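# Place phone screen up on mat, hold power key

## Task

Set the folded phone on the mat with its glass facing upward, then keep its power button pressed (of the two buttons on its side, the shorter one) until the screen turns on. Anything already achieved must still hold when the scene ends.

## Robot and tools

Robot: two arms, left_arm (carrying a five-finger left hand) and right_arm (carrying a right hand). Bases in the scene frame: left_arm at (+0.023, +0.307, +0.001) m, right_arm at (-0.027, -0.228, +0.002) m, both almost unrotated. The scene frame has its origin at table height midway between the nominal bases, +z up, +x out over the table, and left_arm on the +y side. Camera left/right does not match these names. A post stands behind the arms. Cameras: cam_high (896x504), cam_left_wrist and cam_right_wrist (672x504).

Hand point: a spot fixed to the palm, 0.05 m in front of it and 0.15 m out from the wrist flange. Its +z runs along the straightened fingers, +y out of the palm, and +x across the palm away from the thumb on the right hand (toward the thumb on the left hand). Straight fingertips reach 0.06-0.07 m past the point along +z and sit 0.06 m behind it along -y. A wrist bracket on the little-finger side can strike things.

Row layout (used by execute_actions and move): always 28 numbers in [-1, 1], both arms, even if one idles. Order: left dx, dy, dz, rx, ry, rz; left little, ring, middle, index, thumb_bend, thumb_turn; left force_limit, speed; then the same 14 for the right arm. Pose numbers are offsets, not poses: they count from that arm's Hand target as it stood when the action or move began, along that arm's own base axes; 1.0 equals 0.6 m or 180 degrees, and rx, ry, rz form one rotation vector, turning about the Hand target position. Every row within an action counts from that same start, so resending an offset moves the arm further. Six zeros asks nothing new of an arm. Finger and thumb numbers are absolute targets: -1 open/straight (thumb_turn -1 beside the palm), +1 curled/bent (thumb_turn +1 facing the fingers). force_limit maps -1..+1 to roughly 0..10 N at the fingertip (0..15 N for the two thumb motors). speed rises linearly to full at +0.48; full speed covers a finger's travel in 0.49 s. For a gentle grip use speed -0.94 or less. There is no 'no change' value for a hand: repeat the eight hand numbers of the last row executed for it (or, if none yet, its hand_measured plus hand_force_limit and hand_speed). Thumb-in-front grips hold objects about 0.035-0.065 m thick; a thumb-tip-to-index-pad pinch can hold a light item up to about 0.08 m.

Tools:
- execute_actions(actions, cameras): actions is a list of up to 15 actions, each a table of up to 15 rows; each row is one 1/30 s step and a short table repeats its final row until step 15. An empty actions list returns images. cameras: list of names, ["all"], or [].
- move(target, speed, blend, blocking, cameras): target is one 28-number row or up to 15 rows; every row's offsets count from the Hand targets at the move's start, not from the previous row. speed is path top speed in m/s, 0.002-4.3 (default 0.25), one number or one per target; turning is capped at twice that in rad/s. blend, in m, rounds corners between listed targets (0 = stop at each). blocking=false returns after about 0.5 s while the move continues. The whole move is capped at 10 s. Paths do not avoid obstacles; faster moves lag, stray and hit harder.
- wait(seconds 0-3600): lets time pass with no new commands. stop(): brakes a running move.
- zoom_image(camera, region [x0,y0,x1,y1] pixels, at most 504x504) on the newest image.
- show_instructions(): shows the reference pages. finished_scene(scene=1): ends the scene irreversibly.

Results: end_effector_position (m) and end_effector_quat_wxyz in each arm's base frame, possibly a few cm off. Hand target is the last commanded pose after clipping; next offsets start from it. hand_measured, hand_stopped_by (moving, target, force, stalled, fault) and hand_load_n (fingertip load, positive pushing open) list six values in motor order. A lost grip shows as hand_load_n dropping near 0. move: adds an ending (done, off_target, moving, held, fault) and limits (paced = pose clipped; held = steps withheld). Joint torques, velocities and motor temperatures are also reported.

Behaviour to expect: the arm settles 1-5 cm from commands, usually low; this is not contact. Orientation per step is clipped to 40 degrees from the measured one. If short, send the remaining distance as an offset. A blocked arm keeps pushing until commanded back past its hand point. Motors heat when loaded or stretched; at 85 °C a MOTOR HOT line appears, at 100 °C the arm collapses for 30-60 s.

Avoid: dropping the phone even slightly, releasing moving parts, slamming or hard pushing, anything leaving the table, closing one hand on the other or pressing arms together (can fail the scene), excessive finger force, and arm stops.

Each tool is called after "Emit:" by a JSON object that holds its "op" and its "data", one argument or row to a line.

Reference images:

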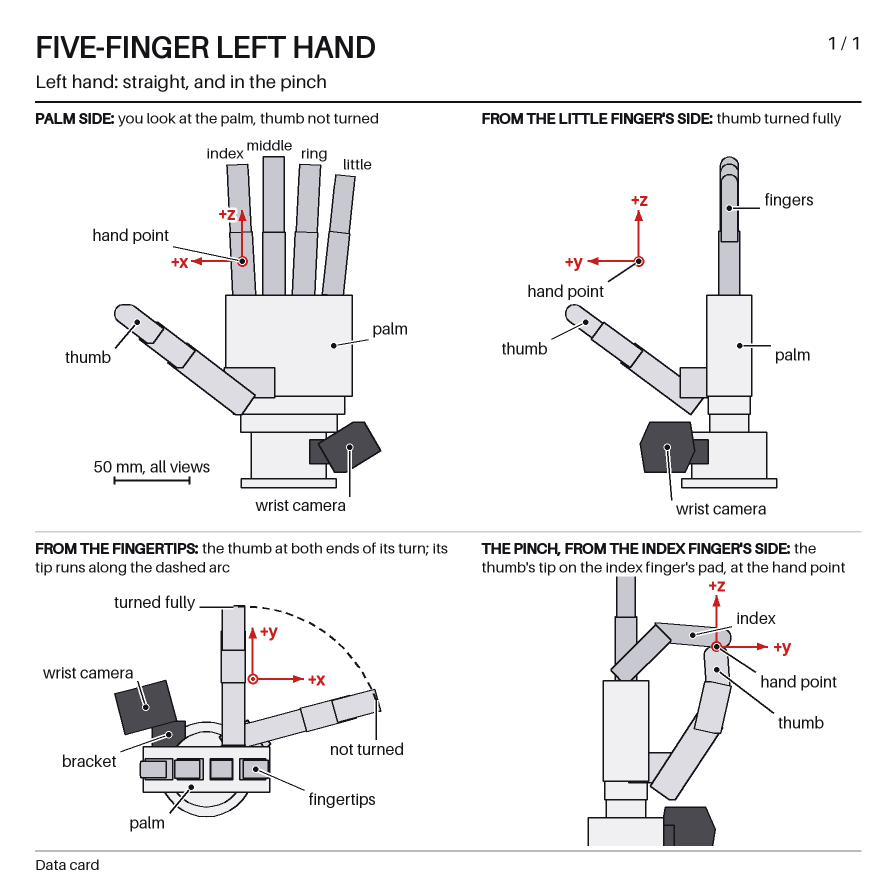

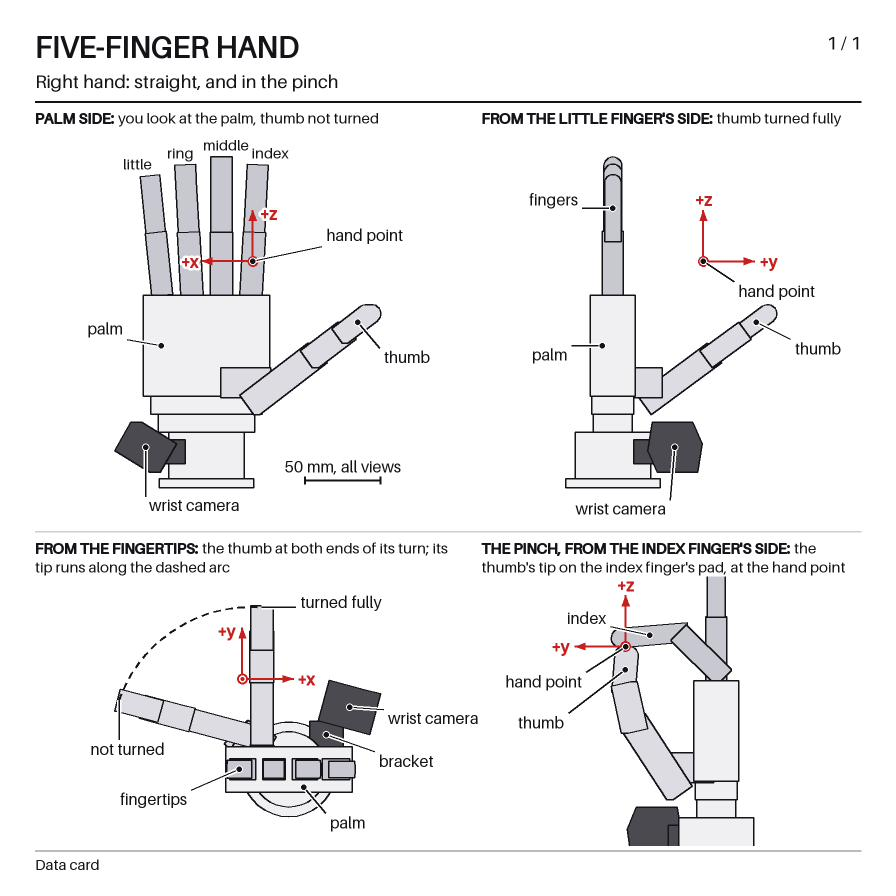

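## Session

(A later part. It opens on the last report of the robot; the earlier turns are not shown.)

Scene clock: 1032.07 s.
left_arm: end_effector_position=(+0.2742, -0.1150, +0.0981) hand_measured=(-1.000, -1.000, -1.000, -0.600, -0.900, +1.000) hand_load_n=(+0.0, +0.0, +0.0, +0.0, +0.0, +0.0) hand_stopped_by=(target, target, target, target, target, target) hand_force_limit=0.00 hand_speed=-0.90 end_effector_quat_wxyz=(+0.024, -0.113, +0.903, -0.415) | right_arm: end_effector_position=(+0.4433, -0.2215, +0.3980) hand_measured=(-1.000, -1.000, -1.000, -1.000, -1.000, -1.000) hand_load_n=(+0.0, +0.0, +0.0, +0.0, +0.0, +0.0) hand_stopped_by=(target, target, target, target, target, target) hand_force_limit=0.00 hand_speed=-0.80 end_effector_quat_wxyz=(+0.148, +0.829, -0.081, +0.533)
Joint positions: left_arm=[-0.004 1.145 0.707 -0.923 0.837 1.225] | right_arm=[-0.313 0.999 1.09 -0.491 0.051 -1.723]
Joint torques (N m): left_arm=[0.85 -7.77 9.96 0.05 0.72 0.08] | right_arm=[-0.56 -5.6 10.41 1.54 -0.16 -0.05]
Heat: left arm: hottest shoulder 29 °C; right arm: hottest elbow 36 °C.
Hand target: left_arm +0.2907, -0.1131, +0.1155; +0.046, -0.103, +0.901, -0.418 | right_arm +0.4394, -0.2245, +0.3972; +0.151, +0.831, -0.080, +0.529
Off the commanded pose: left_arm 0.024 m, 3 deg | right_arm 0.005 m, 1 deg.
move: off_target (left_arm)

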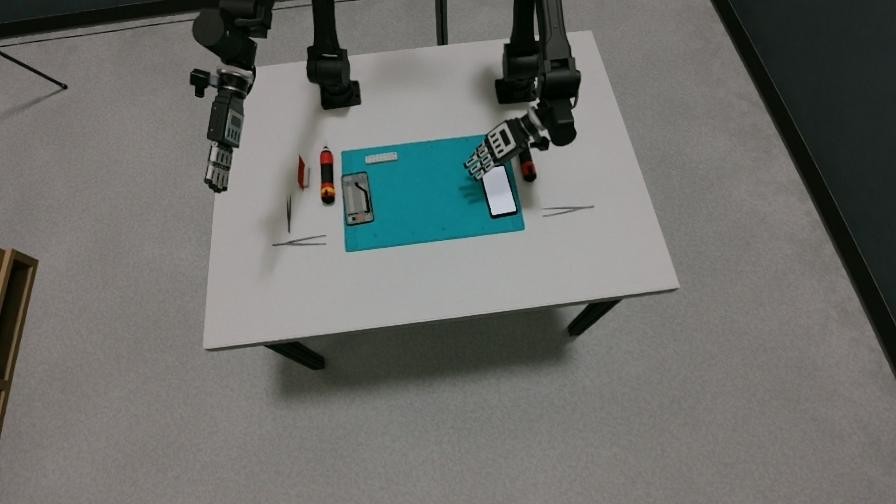

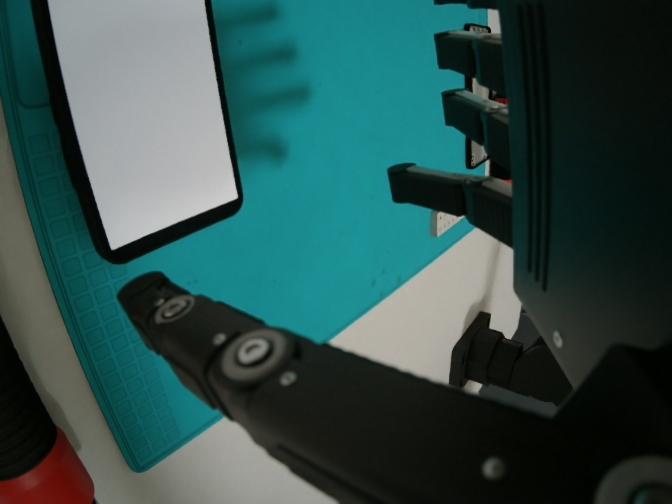

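Emit:
{"op": "zoom_image", "data": {
  "camera": "cam_left_wrist",
  "region": [20, 80, 140, 270]
}}

Scaled by 2.653 from the camera's image (finer frame: 960x720).

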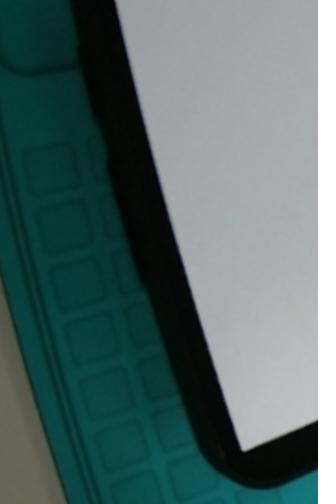

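Emit:
{"op": "move", "data": {
  "target": [0.13, 0.05, 0.05, 0, 0, 0, -1, -1, -1, -0.6, -0.9, 1, 0.0, -0.9, 0, 0, 0, 0, 0, 0, -1, -1, -1, -1, -1, -1, 0, -0.8],
  "speed": 0.1,
  "cameras": ["cam_high", "cam_left_wrist"]
}}

Scene clock: 1043.27 s.
left_arm: end_effector_position=(+0.3531, -0.0860, +0.1324) hand_measured=(-1.000, -1.000, -1.000, -0.600, -0.900, +1.000) hand_load_n=(+0.0, +0.0, +0.0, +0.0, +0.0, +0.0) hand_stopped_by=(target, target, target, target, target, target) hand_force_limit=0.00 hand_speed=-0.90 end_effector_quat_wxyz=(+0.031, -0.110, +0.902, -0.417) | right_arm: end_effector_position=(+0.4433, -0.2215, +0.3980) hand_measured=(-1.000, -1.000, -1.000, -1.000, -1.000, -1.000) hand_load_n=(+0.0, +0.0, +0.0, +0.5, +0.0, +0.0) hand_stopped_by=(target, target, target, target, target, target) hand_force_limit=0.00 hand_speed=-0.80 end_effector_quat_wxyz=(+0.148, +0.829, -0.081, +0.533)
Joint positions: left_arm=[0.077 1.336 0.966 -1.065 0.854 1.342] | right_arm=[-0.313 0.999 1.09 -0.491 0.051 -1.723]
Joint torques (N m): left_arm=[0.73 -9.35 10.02 0.02 0.74 0.08] | right_arm=[-0.44 -5.54 10.41 1.55 -0.14 -0.02]
Heat: left arm: hottest elbow 30 °C; right arm: hottest elbow 36 °C.
Hand target: left_arm +0.3687, -0.0832, +0.1456; +0.046, -0.103, +0.901, -0.418 | right_arm +0.4394, -0.2245, +0.3972; +0.151, +0.831, -0.080, +0.529
Off the commanded pose: left_arm 0.021 m, 2 deg | right_arm 0.005 m, 1 deg.
move: off_target (left_arm)

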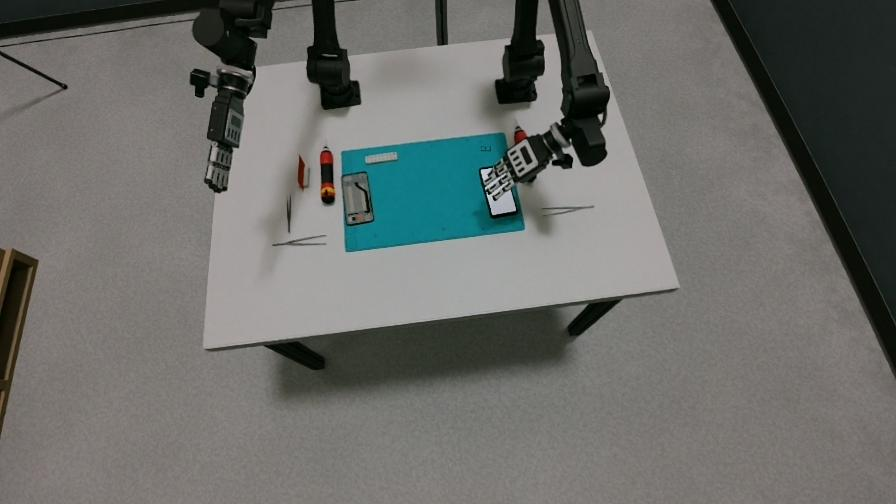

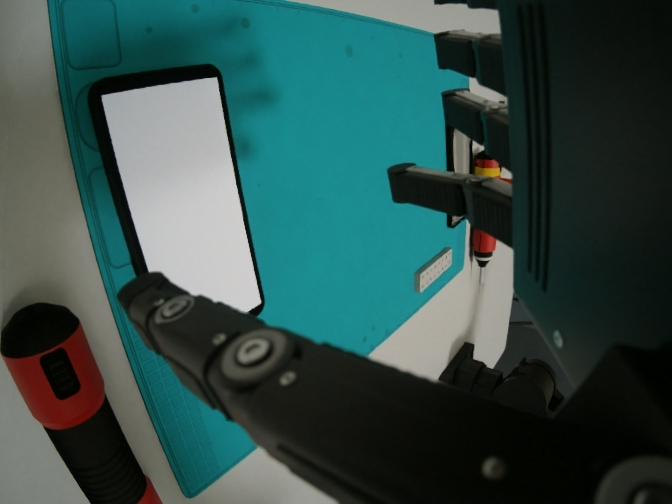

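Emit:
{"op": "move", "data": {
  "target": [-0.06, 0.02, 0.0, 0, 0, 0, -1, -1, -1, -0.6, -0.9, 1, 0.0, -0.9, 0, 0, 0, 0, 0, 0, -1, -1, -1, -1, -1, -1, 0, -0.8],
  "speed": 0.1,
  "cameras": ["cam_high", "cam_left_wrist"]
}}

Emit:
{"op": "zoom_image", "data": {
  "camera": "cam_left_wrist",
  "region": [60, 10, 300, 290]
}}

Scene clock: 1048.57 s.
left_arm: end_effector_position=(+0.3328, -0.0730, +0.1417) hand_measured=(-1.000, -1.000, -1.000, -0.600, -0.900, +1.000) hand_load_n=(+0.0, +0.0, +0.0, +0.0, +0.0, +0.0) hand_stopped_by=(target, target, target, target, target, target) hand_force_limit=0.00 hand_speed=-0.90 end_effector_quat_wxyz=(+0.041, -0.105, +0.902, -0.417) | right_arm: end_effector_position=(+0.4433, -0.2215, +0.3980) hand_measured=(-1.000, -1.000, -1.000, -1.000, -1.000, -1.000) hand_load_n=(+0.0, +0.0, +0.0, +0.0, +0.0, +0.0) hand_stopped_by=(target, target, target, target, target, target) hand_force_limit=0.00 hand_speed=-0.80 end_effector_quat_wxyz=(+0.148, +0.829, -0.081, +0.533)
Joint positions: left_arm=[0.119 1.269 0.934 -1.124 0.86 1.408] | right_arm=[-0.313 0.999 1.09 -0.491 0.051 -1.723]
Joint torques (N m): left_arm=[0.97 -9.58 7.16 0.02 0.75 0.08] | right_arm=[-0.97 -5.48 10.43 1.57 -0.18 -0.07]
Heat: left arm: hottest elbow 30 °C; right arm: hottest elbow 36 °C.
Hand target: left_arm +0.3326, -0.0711, +0.1455; +0.046, -0.103, +0.901, -0.418 | right_arm +0.4394, -0.2245, +0.3972; +0.151, +0.831, -0.080, +0.529
Off the commanded pose: left_arm 0.004 m, 1 deg | right_arm 0.005 m, 1 deg.
move: done

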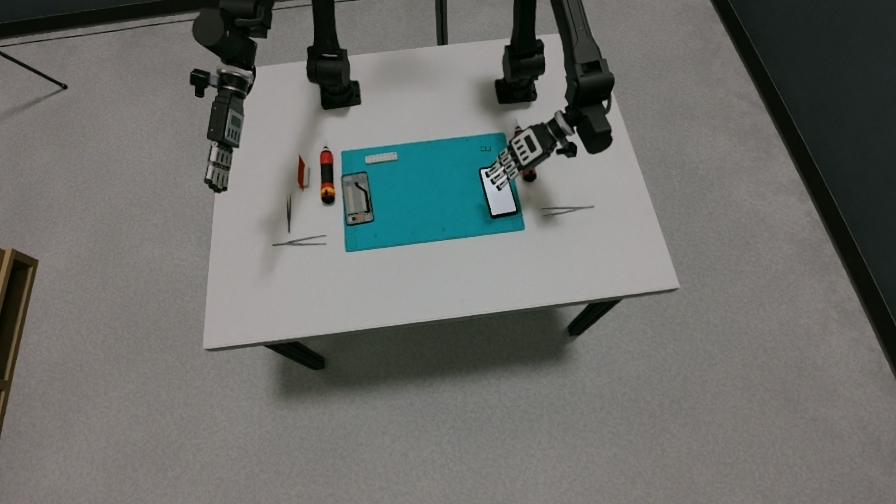

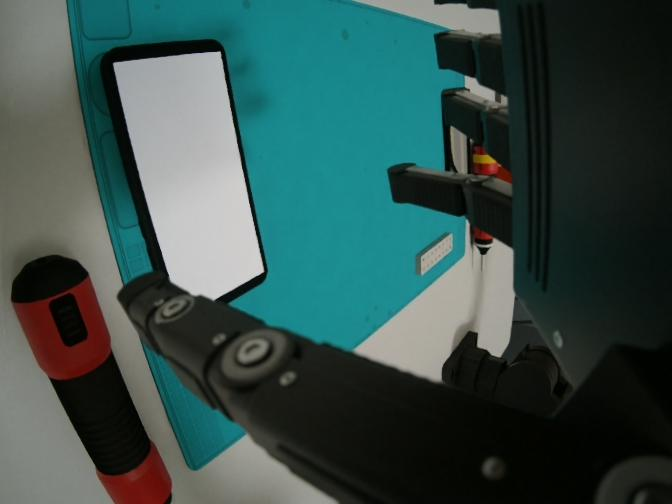

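Scaled by 1.800 from the camera's image (finer frame: 960x720).

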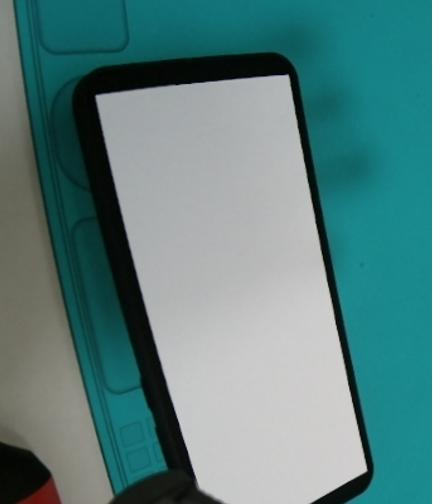

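Emit:
{"op": "move", "data": {
  "target": [-0.05, -0.0, 0.0, 0, 0, 0, -1, -1, -1, -0.6, -0.9, 1, 0.0, -0.9, 0, 0, 0, 0, 0, 0, -1, -1, -1, -1, -1, -1, 0, -0.8],
  "speed": 0.1,
  "cameras": ["cam_left_wrist"]
}}

Emit:
{"op": "zoom_image", "data": {
  "camera": "cam_left_wrist",
  "region": [60, 0, 300, 290]
}}

Emit:
{"op": "zoom_image", "data": {
  "camera": "cam_left_wrist",
  "region": [90, 100, 210, 280]
}}

Scene clock: 1054.20 s.
left_arm: end_effector_position=(+0.3034, -0.0729, +0.1424) hand_measured=(-1.000, -1.000, -1.000, -0.600, -0.900, +1.000) hand_load_n=(+0.0, +0.0, +0.0, +0.0, +0.0, +0.0) hand_stopped_by=(target, target, target, target, target, target) hand_force_limit=0.00 hand_speed=-0.90 end_effector_quat_wxyz=(+0.042, -0.104, +0.902, -0.417) | right_arm: end_effector_position=(+0.4433, -0.2215, +0.3980) hand_measured=(-1.000, -1.000, -1.000, -1.000, -1.000, -1.000) hand_load_n=(+0.0, +0.0, +0.0, +0.0, +0.0, +0.0) hand_stopped_by=(target, target, target, target, target, target) hand_force_limit=0.00 hand_speed=-0.80 end_effector_quat_wxyz=(+0.148, +0.829, -0.081, +0.533)
Joint positions: left_arm=[0.131 1.189 0.87 -1.153 0.862 1.427] | right_arm=[-0.313 0.999 1.09 -0.491 0.051 -1.723]
Joint torques (N m): left_arm=[0.85 -8.47 7.1 0.08 0.74 0.08] | right_arm=[-0.91 -5.66 10.5 1.61 -0.17 -0.02]
Heat: left arm: hottest elbow 30 °C; right arm: hottest elbow 36 °C.
Hand target: left_arm +0.3027, -0.0711, +0.1455; +0.046, -0.103, +0.901, -0.418 | right_arm +0.4394, -0.2245, +0.3972; +0.151, +0.831, -0.080, +0.529
Off the commanded pose: left_arm 0.004 m, 0 deg | right_arm 0.005 m, 1 deg.
move: done

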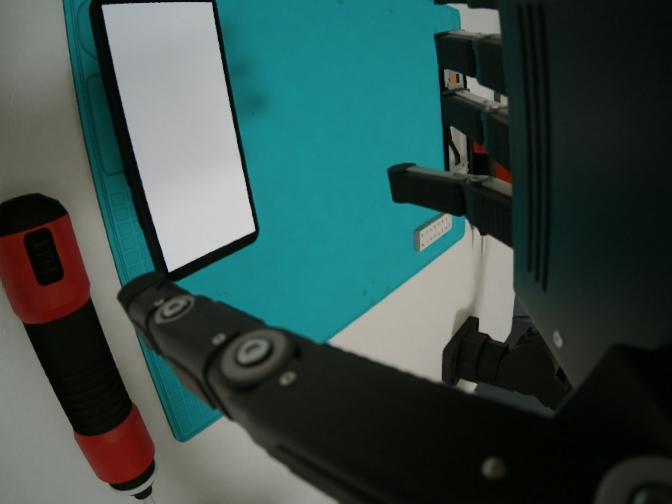

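Scaled by 1.738 from the camera's image (finer frame: 960x720).

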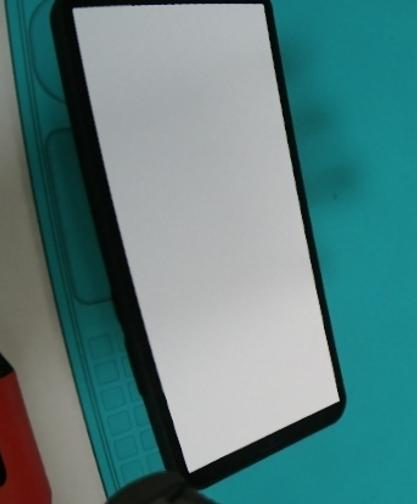

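Scaled by 2.800 from the camera's image (finer frame: 960x720).

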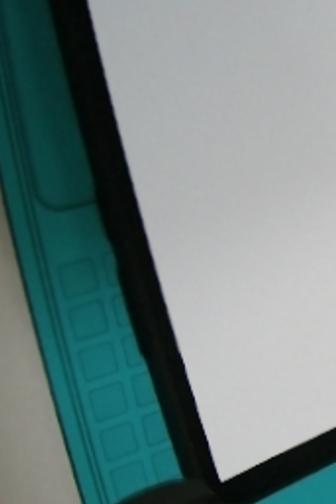

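Emit:
{"op": "wait", "data": {
  "seconds": 0.1,
  "cameras": ["cam_high"]
}}

Emit:
{"op": "zoom_image", "data": {
  "camera": "cam_high",
  "region": [460, 120, 560, 240]
}}

Scene clock: 1086.40 s.
left_arm: end_effector_position=(+0.3034, -0.0729, +0.1424) hand_measured=(-1.000, -1.000, -1.000, -0.600, -0.900, +1.000) hand_load_n=(+0.0, +0.0, +0.0, +0.0, +0.0, +0.0) hand_stopped_by=(target, target, target, target, target, target) hand_force_limit=0.00 hand_speed=-0.90 end_effector_quat_wxyz=(+0.042, -0.104, +0.902, -0.417) | right_arm: end_effector_position=(+0.4433, -0.2215, +0.3980) hand_measured=(-1.000, -1.000, -1.000, -1.000, -1.000, -1.000) hand_load_n=(+0.0, +0.0, +0.0, +0.0, +0.0, +0.5) hand_stopped_by=(target, target, target, target, target, target) hand_force_limit=0.00 hand_speed=-0.80 end_effector_quat_wxyz=(+0.148, +0.829, -0.081, +0.533)
Joint positions: left_arm=[0.131 1.189 0.87 -1.153 0.862 1.427] | right_arm=[-0.313 0.999 1.09 -0.491 0.051 -1.723]
Joint torques (N m): left_arm=[0.91 -8.53 7.09 0.01 0.74 0.07] | right_arm=[-0.85 -5.6 10.4 1.5 -0.14 -0.06]
Heat: left arm: hottest elbow 29 °C; right arm: hottest elbow 36 °C.
Hand target: left_arm +0.3027, -0.0711, +0.1455; +0.046, -0.103, +0.901, -0.418 | right_arm +0.4394, -0.2245, +0.3972; +0.151, +0.831, -0.080, +0.529
Off the commanded pose: left_arm 0.004 m, 0 deg | right_arm 0.005 m, 1 deg.
wait: 0.10 s; at rest from the start

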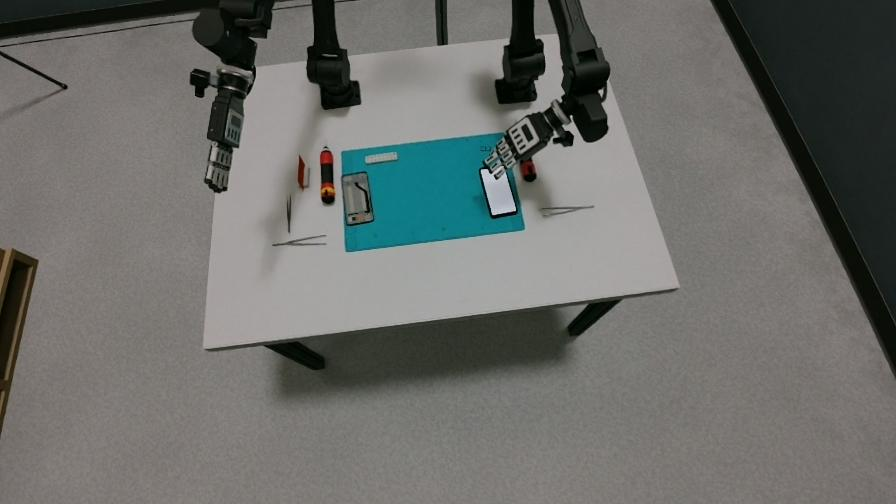

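Scaled by 4.200 from the camera's image (finer frame: 1280x720).

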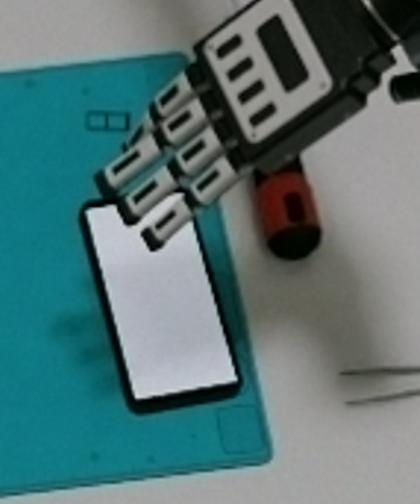

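Emit:
{"op": "move", "data": {
  "target": [
    [0.0472, -0.0583, -0.1208, 0, 0, 0, -1, -1, -1, -0.6, -0.9, 1, 0.0, -0.9, 0, 0, 0, 0, 0, 0, -1, -1, -1, -1, -1, -1, 0, -0.8],
    [0.0472, -0.0583, -0.175, 0, 0, 0, -1, -1, -1, -0.6, -0.9, 1, 0.0, -0.9, 0, 0, 0, 0, 0, 0, -1, -1, -1, -1, -1, -1, 0, -0.8]
  ],
  "speed": 0.07,
  "blend": 0.01,
  "cameras": ["cam_high", "cam_left_wrist"]
}}

Scene clock: 1114.90 s.
left_arm: end_effector_position=(+0.3283, -0.1039, +0.0408) hand_measured=(-1.000, -1.000, -1.000, -0.600, -0.900, +1.000) hand_load_n=(+0.0, +0.0, +0.0, +0.0, +0.0, +0.0) hand_stopped_by=(target, target, target, target, target, target) hand_force_limit=0.00 hand_speed=-0.90 end_effector_quat_wxyz=(+0.044, -0.105, +0.901, -0.418) | right_arm: end_effector_position=(+0.4433, -0.2215, +0.3980) hand_measured=(-1.000, -1.000, -1.000, -1.000, -1.000, -1.000) hand_load_n=(+0.0, +0.0, +0.0, +0.0, +0.0, +0.0) hand_stopped_by=(target, target, target, target, target, target) hand_force_limit=0.00 hand_speed=-0.80 end_effector_quat_wxyz=(+0.148, +0.829, -0.081, +0.533)
Joint positions: left_arm=[0.031 1.375 0.726 -0.702 0.846 1.271] | right_arm=[-0.313 0.999 1.09 -0.491 0.051 -1.723]
Joint torques (N m): left_arm=[-0.15 -8.88 6.26 0.98 0.58 -0.05] | right_arm=[-0.91 -5.66 10.47 1.48 -0.16 -0.04]
Heat: left arm: hottest elbow 29 °C; right arm: hottest elbow 36 °C.
Hand target: left_arm +0.3310, -0.1060, +0.0405; +0.046, -0.103, +0.901, -0.418 | right_arm +0.4394, -0.2245, +0.3972; +0.151, +0.831, -0.080, +0.529
Off the commanded pose: left_arm 0.004 m, 0 deg | right_arm 0.005 m, 1 deg.
move: done

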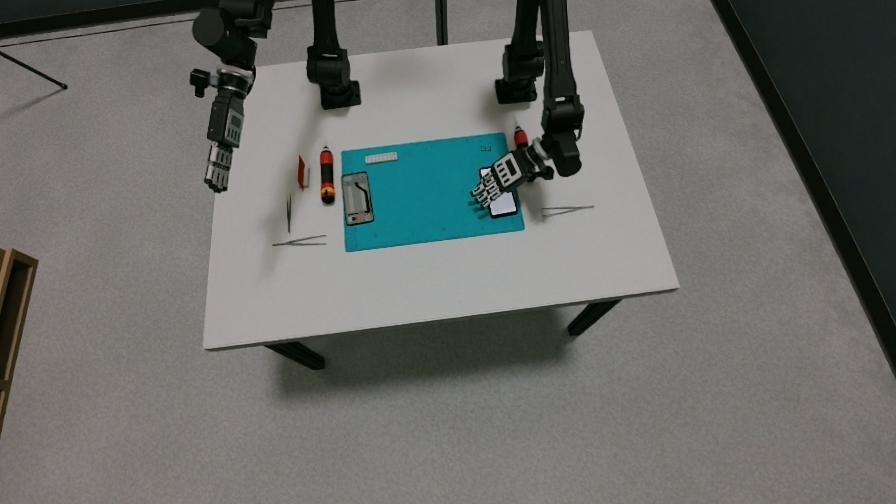

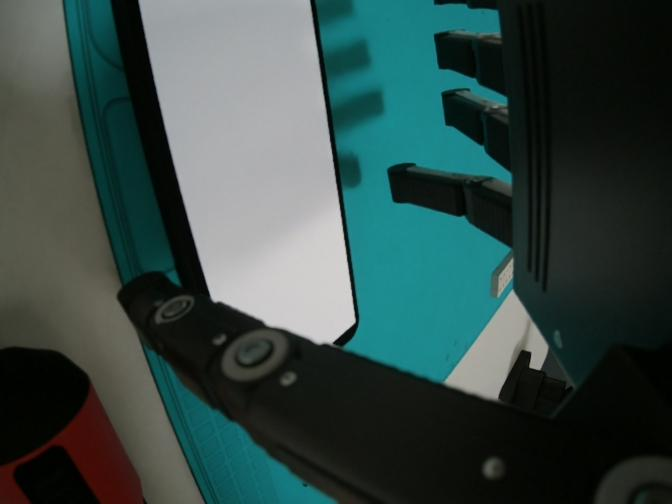

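Emit:
{"op": "move", "data": {
  "target": [0.0, 0, -0.0275, 0, 0, 0, -1, -1, -1, -0.6, -0.9, 1, 0.0, -0.9, 0, 0, 0, 0, 0, 0, -1, -1, -1, -1, -1, -1, 0, -0.8],
  "speed": 0.04,
  "cameras": ["cam_left_wrist"]
}}

Emit:
{"op": "zoom_image", "data": {
  "camera": "cam_left_wrist",
  "region": [100, 100, 300, 320]
}}

Scene clock: 1124.60 s.
left_arm: end_effector_position=(+0.3287, -0.1039, +0.0248) hand_measured=(-1.000, -1.000, -1.000, -0.600, -0.900, +1.000) hand_load_n=(+0.0, +0.0, -0.5, +0.0, +0.0, +0.0) hand_stopped_by=(target, target, target, target, target, target) hand_force_limit=0.00 hand_speed=-0.90 end_effector_quat_wxyz=(+0.045, -0.104, +0.901, -0.418) | right_arm: end_effector_position=(+0.4433, -0.2215, +0.3980) hand_measured=(-1.000, -1.000, -1.000, -1.000, -1.000, -1.000) hand_load_n=(+0.0, +0.0, +0.0, +0.0, +0.0, +0.0) hand_stopped_by=(target, target, target, target, target, target) hand_force_limit=0.00 hand_speed=-0.80 end_effector_quat_wxyz=(+0.148, +0.829, -0.081, +0.533)
Joint positions: left_arm=[0.031 1.409 0.706 -0.647 0.846 1.271] | right_arm=[-0.313 0.999 1.09 -0.491 0.051 -1.723]
Joint torques (N m): left_arm=[-0.21 -8.94 5.97 1.02 0.57 -0.08] | right_arm=[-0.56 -5.25 10.43 1.58 -0.14 -0.05]
Heat: left arm: hottest elbow 29 °C; right arm: hottest elbow 36 °C.
Hand target: left_arm +0.3310, -0.1060, +0.0241; +0.046, -0.103, +0.901, -0.418 | right_arm +0.4394, -0.2245, +0.3972; +0.151, +0.831, -0.080, +0.529
Off the commanded pose: left_arm 0.003 m, 0 deg | right_arm 0.005 m, 1 deg.
move: done

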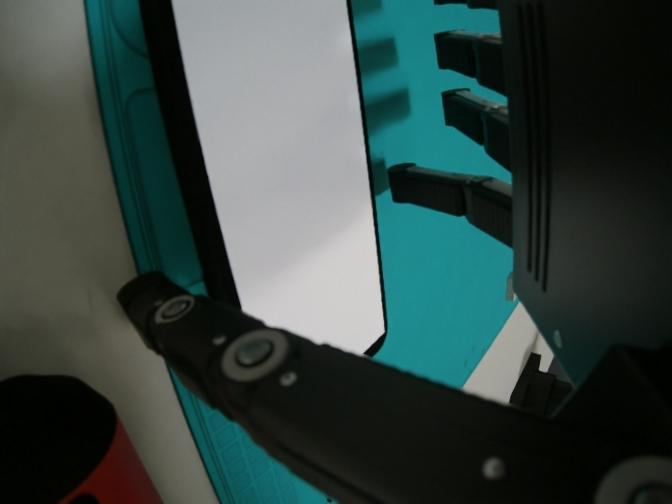

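Scaled by 2.291 from the camera's image (finer frame: 960x720).

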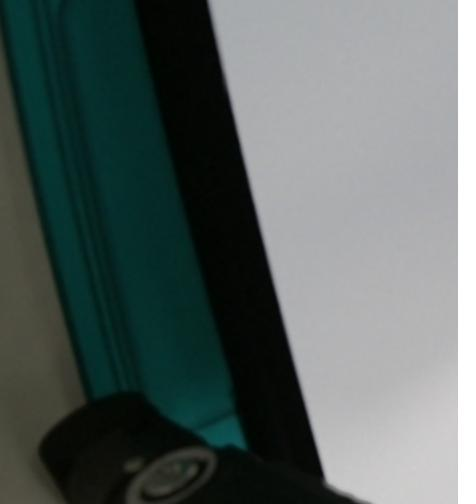

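Emit:
{"op": "move", "data": {
  "target": [-0.0063, -0.021, 0.0, 0, 0, 0, -1, -1, -1, -0.6, -0.9, 1, 0.0, -0.9, 0, 0, 0, 0, 0, 0, -1, -1, -1, -1, -1, -1, 0, -0.8],
  "speed": 0.02,
  "cameras": ["cam_left_wrist"]
}}

Emit:
{"op": "zoom_image", "data": {
  "camera": "cam_left_wrist",
  "region": [80, 150, 280, 350]
}}

Scene clock: 1192.17 s.
left_arm: end_effector_position=(+0.3254, -0.1141, +0.0208) hand_measured=(-1.000, -1.000, -1.000, -0.600, -0.900, +1.000) hand_load_n=(+0.0, +0.0, +0.0, +0.0, +2.5, +0.0) hand_stopped_by=(target, target, target, target, target, target) hand_force_limit=0.00 hand_speed=-0.90 end_effector_quat_wxyz=(+0.040, -0.109, +0.902, -0.415) | right_arm: end_effector_position=(+0.4433, -0.2215, +0.3980) hand_measured=(-1.000, -1.000, -1.000, -1.000, -1.000, -1.000) hand_load_n=(+0.0, +0.0, +0.0, +0.0, +0.0, +0.0) hand_stopped_by=(target, target, target, target, target, target) hand_force_limit=0.00 hand_speed=-0.80 end_effector_quat_wxyz=(+0.148, +0.829, -0.081, +0.533)
Joint positions: left_arm=[-0.002 1.408 0.69 -0.605 0.834 1.217] | right_arm=[-0.313 0.999 1.09 -0.491 0.051 -1.723]
Joint torques (N m): left_arm=[-0.44 -10.11 5.68 0.94 0.71 -0.08] | right_arm=[-0.67 -5.36 10.54 1.55 -0.14 -0.05]
Heat: left arm: hottest elbow 29 °C; right arm: hottest elbow 36 °C.
Hand target: left_arm +0.3273, -0.1187, +0.0240; +0.046, -0.103, +0.901, -0.418 | right_arm +0.4394, -0.2245, +0.3972; +0.151, +0.831, -0.080, +0.529
Off the commanded pose: left_arm 0.006 m, 1 deg | right_arm 0.005 m, 1 deg.
move: done

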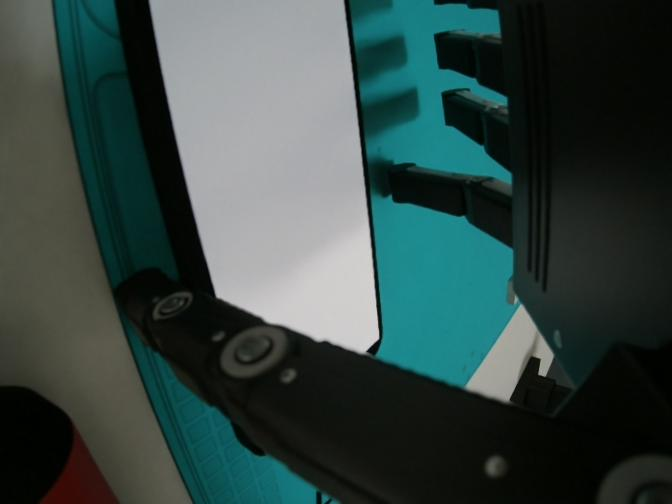

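Scaled by 2.520 from the camera's image (finer frame: 960x720).

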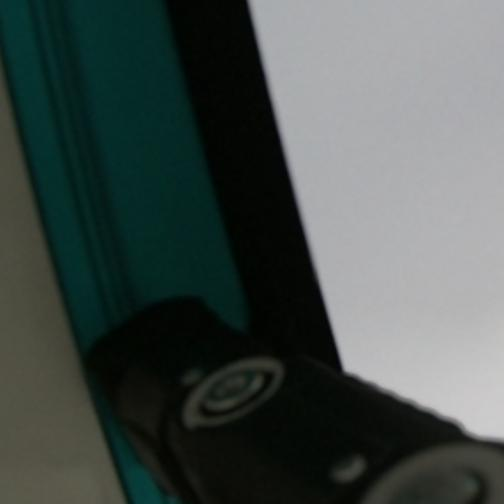

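Emit:
{"op": "move", "data": {
  "target": [0.0, -0.005, 0.012, 0, 0, 0, -1, -1, -1, -0.6, -0.9, 1, 0.0, -0.9, 0, 0, 0, 0, 0, 0, -1, -1, -1, -1, -1, -1, 0, -0.8],
  "speed": 0.02,
  "cameras": ["cam_left_wrist"]
}}

Scene clock: 1196.17 s.
left_arm: end_effector_position=(+0.3246, -0.1188, +0.0251) hand_measured=(-1.000, -1.000, -1.000, -0.600, -0.900, +1.000) hand_load_n=(+0.0, +0.0, +0.0, +0.0, +0.5, +0.0) hand_stopped_by=(target, target, target, target, target, target) hand_force_limit=0.00 hand_speed=-0.90 end_effector_quat_wxyz=(+0.041, -0.106, +0.902, -0.417) | right_arm: end_effector_position=(+0.4433, -0.2215, +0.3980) hand_measured=(-1.000, -1.000, -1.000, -1.000, -1.000, -1.000) hand_load_n=(+0.0, +0.0, +0.0, +0.0, +0.0, +0.0) hand_stopped_by=(target, target, target, target, target, target) hand_force_limit=0.00 hand_speed=-0.80 end_effector_quat_wxyz=(+0.148, +0.829, -0.081, +0.533)
Joint positions: left_arm=[-0.015 1.394 0.69 -0.605 0.833 1.204] | right_arm=[-0.313 0.999 1.09 -0.491 0.051 -1.723]
Joint torques (N m): left_arm=[-0.26 -10.29 6.28 0.5 0.63 -0.11] | right_arm=[-0.79 -5.54 10.41 1.62 -0.16 -0.04]
Heat: left arm: hottest elbow 29 °C; right arm: hottest elbow 36 °C.
Hand target: left_arm +0.3272, -0.1218, +0.0312; +0.046, -0.103, +0.901, -0.418 | right_arm +0.4394, -0.2245, +0.3972; +0.151, +0.831, -0.080, +0.529
Off the commanded pose: left_arm 0.007 m, 1 deg | right_arm 0.005 m, 1 deg.
move: done

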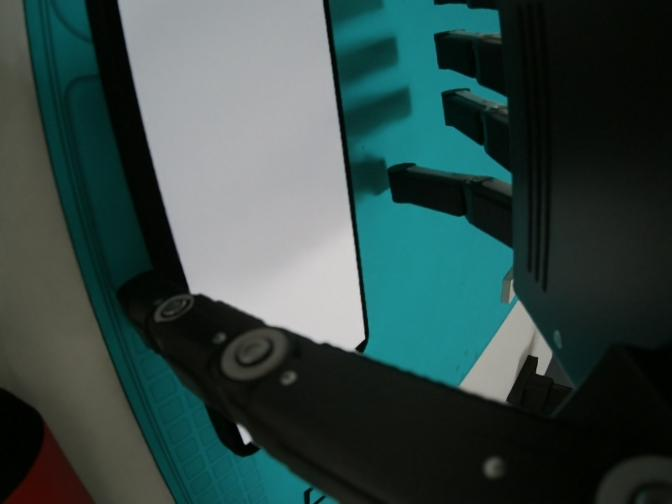

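Emit:
{"op": "zoom_image", "data": {
  "camera": "cam_left_wrist",
  "region": [60, 180, 260, 340]
}}

Emit:
{"op": "zoom_image", "data": {
  "camera": "cam_left_wrist",
  "region": [140, 330, 400, 500]
}}

Scaled by 2.520 from the camera's image (finer frame: 960x720).

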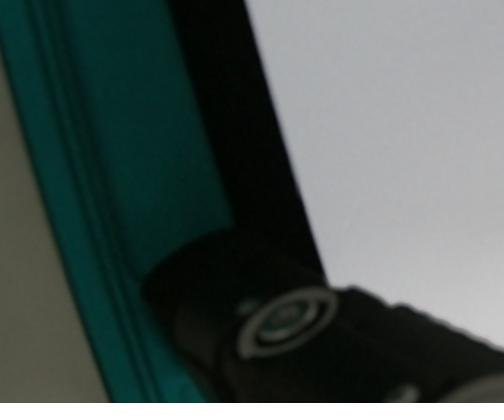

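Scaled by 1.938 from the camera's image (finer frame: 960x720).

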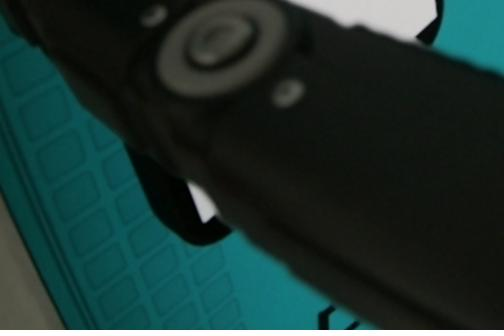

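Emit:
{"op": "move", "data": {
  "target": [0.0, 0.0, -0.008, 0, 0, 0, -1, -1, -1, -0.6, -0.9, 1, 0.0, -0.9, 0, 0, 0, 0, 0, 0, -1, -1, -1, -1, -1, -1, 0, -0.8],
  "speed": 0.02,
  "cameras": ["cam_left_wrist"]
}}

Scene clock: 1251.37 s.
left_arm: end_effector_position=(+0.3251, -0.1189, +0.0252) hand_measured=(-1.000, -1.000, -1.000, -0.600, -0.900, +1.000) hand_load_n=(+0.0, +0.0, +0.0, +0.0, +1.0, +0.0) hand_stopped_by=(target, target, target, target, target, target) hand_force_limit=0.00 hand_speed=-0.90 end_effector_quat_wxyz=(+0.042, -0.106, +0.902, -0.417) | right_arm: end_effector_position=(+0.4433, -0.2215, +0.3980) hand_measured=(-1.000, -1.000, -1.000, -1.000, -1.000, -1.000) hand_load_n=(+0.0, +0.0, +0.0, +0.0, +0.0, +0.0) hand_stopped_by=(target, target, target, target, target, target) hand_force_limit=0.00 hand_speed=-0.80 end_effector_quat_wxyz=(+0.148, +0.829, -0.081, +0.533)
Joint positions: left_arm=[-0.015 1.394 0.69 -0.603 0.833 1.204] | right_arm=[-0.313 0.999 1.09 -0.491 0.051 -1.723]
Joint torques (N m): left_arm=[-0.26 -9.47 5.86 1.05 0.62 -0.05] | right_arm=[-0.62 -5.71 10.39 1.46 -0.14 -0.02]
Heat: left arm: hottest wrist yaw 29 °C; right arm: hottest elbow 36 °C.
Hand target: left_arm +0.3272, -0.1218, +0.0264; +0.046, -0.103, +0.901, -0.418 | right_arm +0.4394, -0.2245, +0.3972; +0.151, +0.831, -0.080, +0.529
Off the commanded pose: left_arm 0.004 m, 1 deg | right_arm 0.005 m, 1 deg.
move: done

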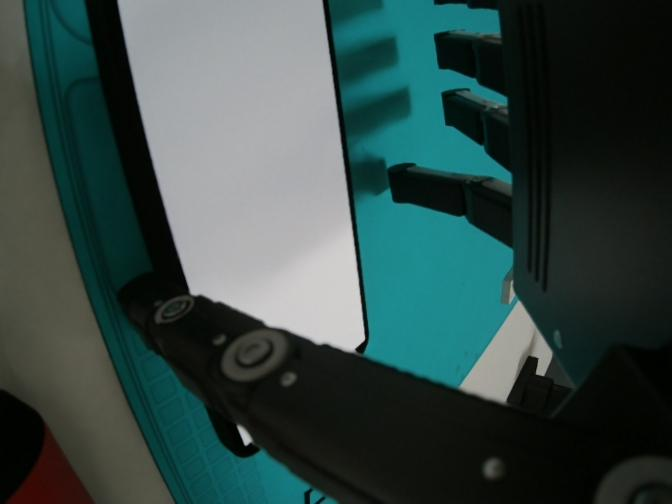

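Emit:
{"op": "move", "data": {
  "target": [0.0, 0.0, -0.007, 0, 0, 0, -1, -1, -1, -0.6, -0.9, 1, 0.0, -0.9, 0, 0, 0, 0, 0, 0, -1, -1, -1, -1, -1, -1, 0, -0.8],
  "speed": 0.02,
  "cameras": []
}}

Scene clock: 1256.87 s.
left_arm: end_effector_position=(+0.3254, -0.1187, +0.0234) hand_measured=(-1.000, -1.000, -1.000, -0.600, -0.900, +1.000) hand_load_n=(+0.0, +0.0, +0.0, +0.0, +1.0, +0.0) hand_stopped_by=(target, target, target, target, target, target) hand_force_limit=0.00 hand_speed=-0.90 end_effector_quat_wxyz=(+0.045, -0.105, +0.902, -0.417) | right_arm: end_effector_position=(+0.4433, -0.2215, +0.3980) hand_measured=(-1.000, -1.000, -1.000, -1.000, -1.000, -1.000) hand_load_n=(+0.0, +0.0, +0.0, +0.0, +0.0, +0.0) hand_stopped_by=(target, target, target, target, target, target) hand_force_limit=0.00 hand_speed=-0.80 end_effector_quat_wxyz=(+0.148, +0.829, -0.081, +0.533)
Joint positions: left_arm=[-0.015 1.394 0.684 -0.589 0.832 1.203] | right_arm=[-0.313 0.999 1.09 -0.491 0.051 -1.723]
Joint torques (N m): left_arm=[-0.21 -8.76 5.91 1.03 0.65 -0.07] | right_arm=[-0.73 -5.6 10.55 1.54 -0.14 -0.05]
Heat: left arm: hottest wrist yaw 29 °C; right arm: hottest elbow 36 °C.
Hand target: left_arm +0.3271, -0.1217, +0.0222; +0.046, -0.103, +0.901, -0.418 | right_arm +0.4394, -0.2245, +0.3972; +0.151, +0.831, -0.080, +0.529
Off the commanded pose: left_arm 0.004 m, 0 deg | right_arm 0.005 m, 1 deg.
move: done

Emit:
{"op": "move", "data": {
  "target": [0.0, 0.0, 0.0, 0, 0, 0, -1, -1, -1, -0.1, -0.9, 1, -0.3, -0.9, 0, 0, 0, 0, 0, 0, -1, -1, -1, -1, -1, -1, 0, -0.8],
  "speed": 0.02,
  "cameras": ["cam_high", "cam_left_wrist"]
}}

Scene clock: 1260.33 s.
left_arm: end_effector_position=(+0.3259, -0.1191, +0.0235) hand_measured=(-1.000, -1.000, -1.000, -0.286, -0.902, +1.000) hand_load_n=(+0.0, +0.0, -0.5, +4.0, +5.0, +0.0) hand_stopped_by=(target, target, target, force, target, target) hand_force_limit=-0.30 hand_speed=-0.90 end_effector_quat_wxyz=(+0.046, -0.105, +0.902, -0.417) | right_arm: end_effector_position=(+0.4433, -0.2215, +0.3980) hand_measured=(-1.000, -1.000, -1.000, -1.000, -1.000, -1.000) hand_load_n=(+0.0, +0.0, +0.5, +0.0, +0.0, +0.0) hand_stopped_by=(target, target, target, target, target, target) hand_force_limit=0.00 hand_speed=-0.80 end_effector_quat_wxyz=(+0.148, +0.829, -0.081, +0.533)
Joint positions: left_arm=[-0.016 1.394 0.684 -0.587 0.833 1.202] | right_arm=[-0.313 0.999 1.09 -0.491 0.051 -1.723]
Joint torques (N m): left_arm=[0.38 -8.7 5.91 1.02 0.65 -0.07] | right_arm=[-0.38 -5.66 10.48 1.55 -0.16 -0.01]
Heat: left arm: hottest wrist yaw 29 °C; right arm: hottest elbow 36 °C.
Hand target: left_arm +0.3272, -0.1217, +0.0222; +0.046, -0.103, +0.901, -0.418 | right_arm +0.4394, -0.2245, +0.3972; +0.151, +0.831, -0.080, +0.529
Off the commanded pose: left_arm 0.003 m, 0 deg | right_arm 0.005 m, 1 deg.
move: done

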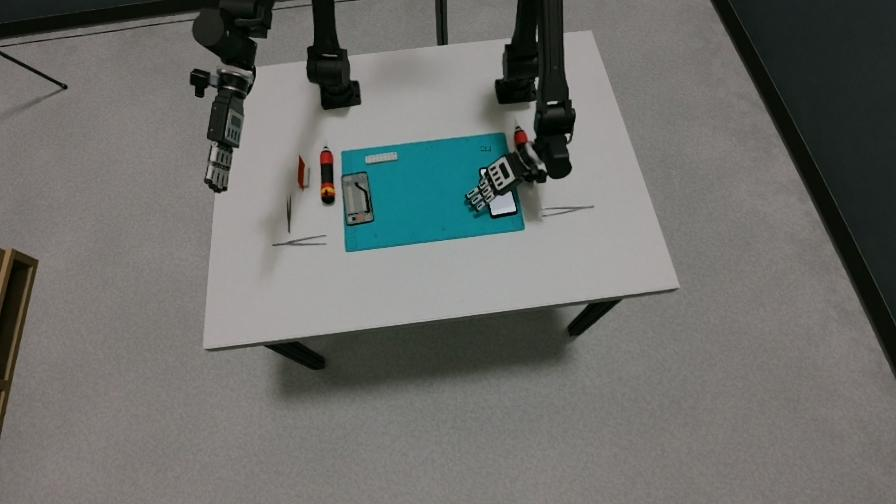

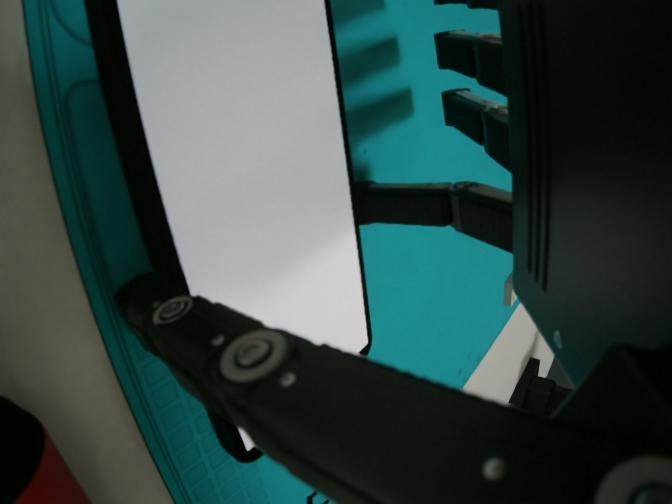

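Emit:
{"op": "wait", "data": {
  "seconds": 2,
  "cameras": ["cam_high", "cam_left_wrist"]
}}

Scene clock: 1266.97 s.
left_arm: end_effector_position=(+0.3259, -0.1191, +0.0235) hand_measured=(-1.000, -1.000, -1.000, -0.286, -0.902, +1.000) hand_load_n=(+0.0, +0.0, -0.5, +4.0, +5.0, +0.0) hand_stopped_by=(target, target, target, force, target, target) hand_force_limit=-0.30 hand_speed=-0.90 end_effector_quat_wxyz=(+0.046, -0.105, +0.902, -0.417) | right_arm: end_effector_position=(+0.4433, -0.2215, +0.3980) hand_measured=(-1.000, -1.000, -1.000, -1.000, -1.000, -1.000) hand_load_n=(+0.0, -0.5, +0.0, +0.0, +0.0, +0.0) hand_stopped_by=(target, target, target, target, target, target) hand_force_limit=0.00 hand_speed=-0.80 end_effector_quat_wxyz=(+0.148, +0.829, -0.081, +0.533)
Joint positions: left_arm=[-0.016 1.394 0.684 -0.587 0.833 1.202] | right_arm=[-0.313 0.999 1.09 -0.491 0.051 -1.723]
Joint torques (N m): left_arm=[-0.21 -8.76 5.9 0.99 0.65 -0.06] | right_arm=[-0.38 -5.95 10.58 1.58 -0.16 -0.02]
Heat: left arm: hottest wrist yaw 29 °C; right arm: hottest elbow 36 °C.
Hand target: left_arm +0.3272, -0.1217, +0.0222; +0.046, -0.103, +0.901, -0.418 | right_arm +0.4394, -0.2245, +0.3972; +0.151, +0.831, -0.080, +0.529
Off the commanded pose: left_arm 0.003 m, 0 deg | right_arm 0.005 m, 1 deg.
wait: 2.00 s; at rest from the start

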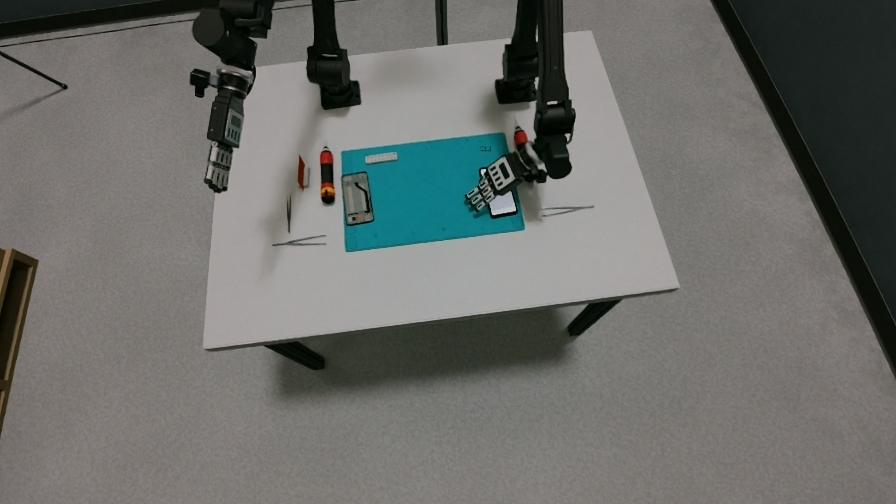

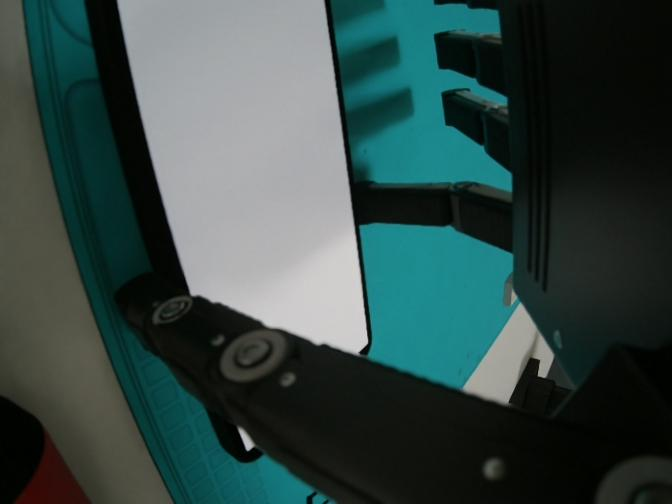

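Emit:
{"op": "zoom_image", "data": {
  "camera": "cam_high",
  "region": [470, 150, 550, 230]
}}

Emit:
{"op": "zoom_image", "data": {
  "camera": "cam_left_wrist",
  "region": [60, 0, 400, 360]
}}

Scaled by 6.300 from the camera's image (finer frame: 1280x720).

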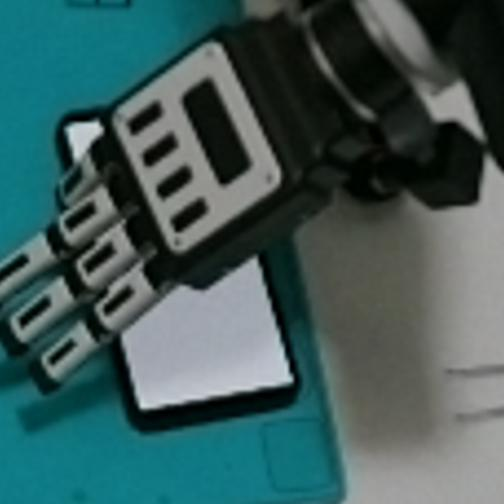

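Scaled by 1.400 from the camera's image (finer frame: 960x720).

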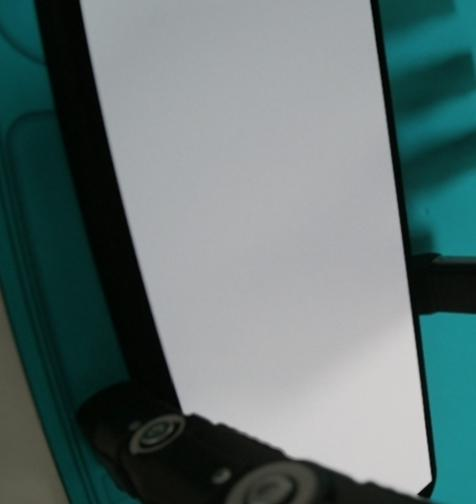

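Emit:
{"op": "move", "data": {
  "target": [0.0, 0.0, 0.0, 0, 0, 0, -1, -1, -1, -0.05, -0.9, 1, 0.4, -0.93, 0, 0, 0, 0, 0, 0, -1, -1, -1, -1, -1, -1, 0, -0.8],
  "speed": 0.02,
  "cameras": ["cam_left_wrist"]
}}

Scene clock: 1291.53 s.
left_arm: end_effector_position=(+0.3262, -0.1191, +0.0236) hand_measured=(-1.000, -1.000, -1.000, -0.268, -0.902, +1.000) hand_load_n=(+0.0, +0.0, +0.5, +7.5, +9.0, +0.0) hand_stopped_by=(target, target, target, force, target, target) hand_force_limit=0.40 hand_speed=-0.93 end_effector_quat_wxyz=(+0.047, -0.104, +0.902, -0.417) | right_arm: end_effector_position=(+0.4433, -0.2215, +0.3980) hand_measured=(-1.000, -1.000, -1.000, -1.000, -1.000, -1.000) hand_load_n=(+0.0, +0.0, +0.0, +0.0, +0.0, +0.0) hand_stopped_by=(target, target, target, target, target, target) hand_force_limit=0.00 hand_speed=-0.80 end_effector_quat_wxyz=(+0.148, +0.829, -0.081, +0.533)
Joint positions: left_arm=[-0.016 1.394 0.684 -0.585 0.833 1.202] | right_arm=[-0.313 0.999 1.09 -0.491 0.051 -1.723]
Joint torques (N m): left_arm=[-0.21 -8.76 5.93 0.95 0.64 -0.06] | right_arm=[-0.73 -5.42 10.43 1.47 -0.17 -0.03]
Heat: left arm: hottest shoulder 28 °C; right arm: hottest elbow 36 °C.
Hand target: left_arm +0.3272, -0.1217, +0.0222; +0.046, -0.103, +0.901, -0.418 | right_arm +0.4394, -0.2245, +0.3972; +0.151, +0.831, -0.080, +0.529
Off the commanded pose: left_arm 0.003 m, 0 deg | right_arm 0.005 m, 1 deg.
move: done

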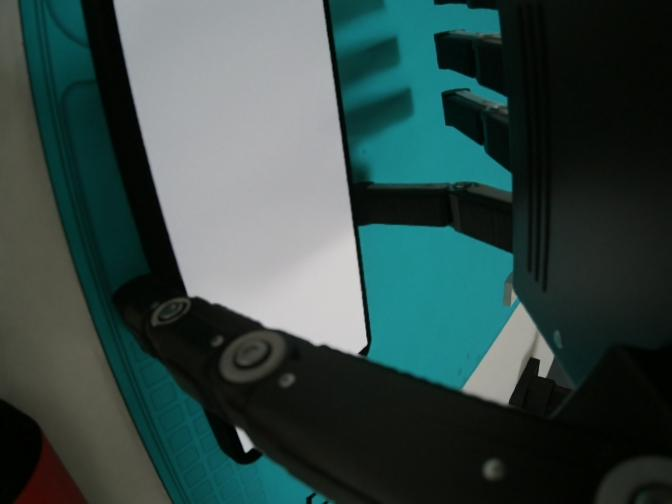

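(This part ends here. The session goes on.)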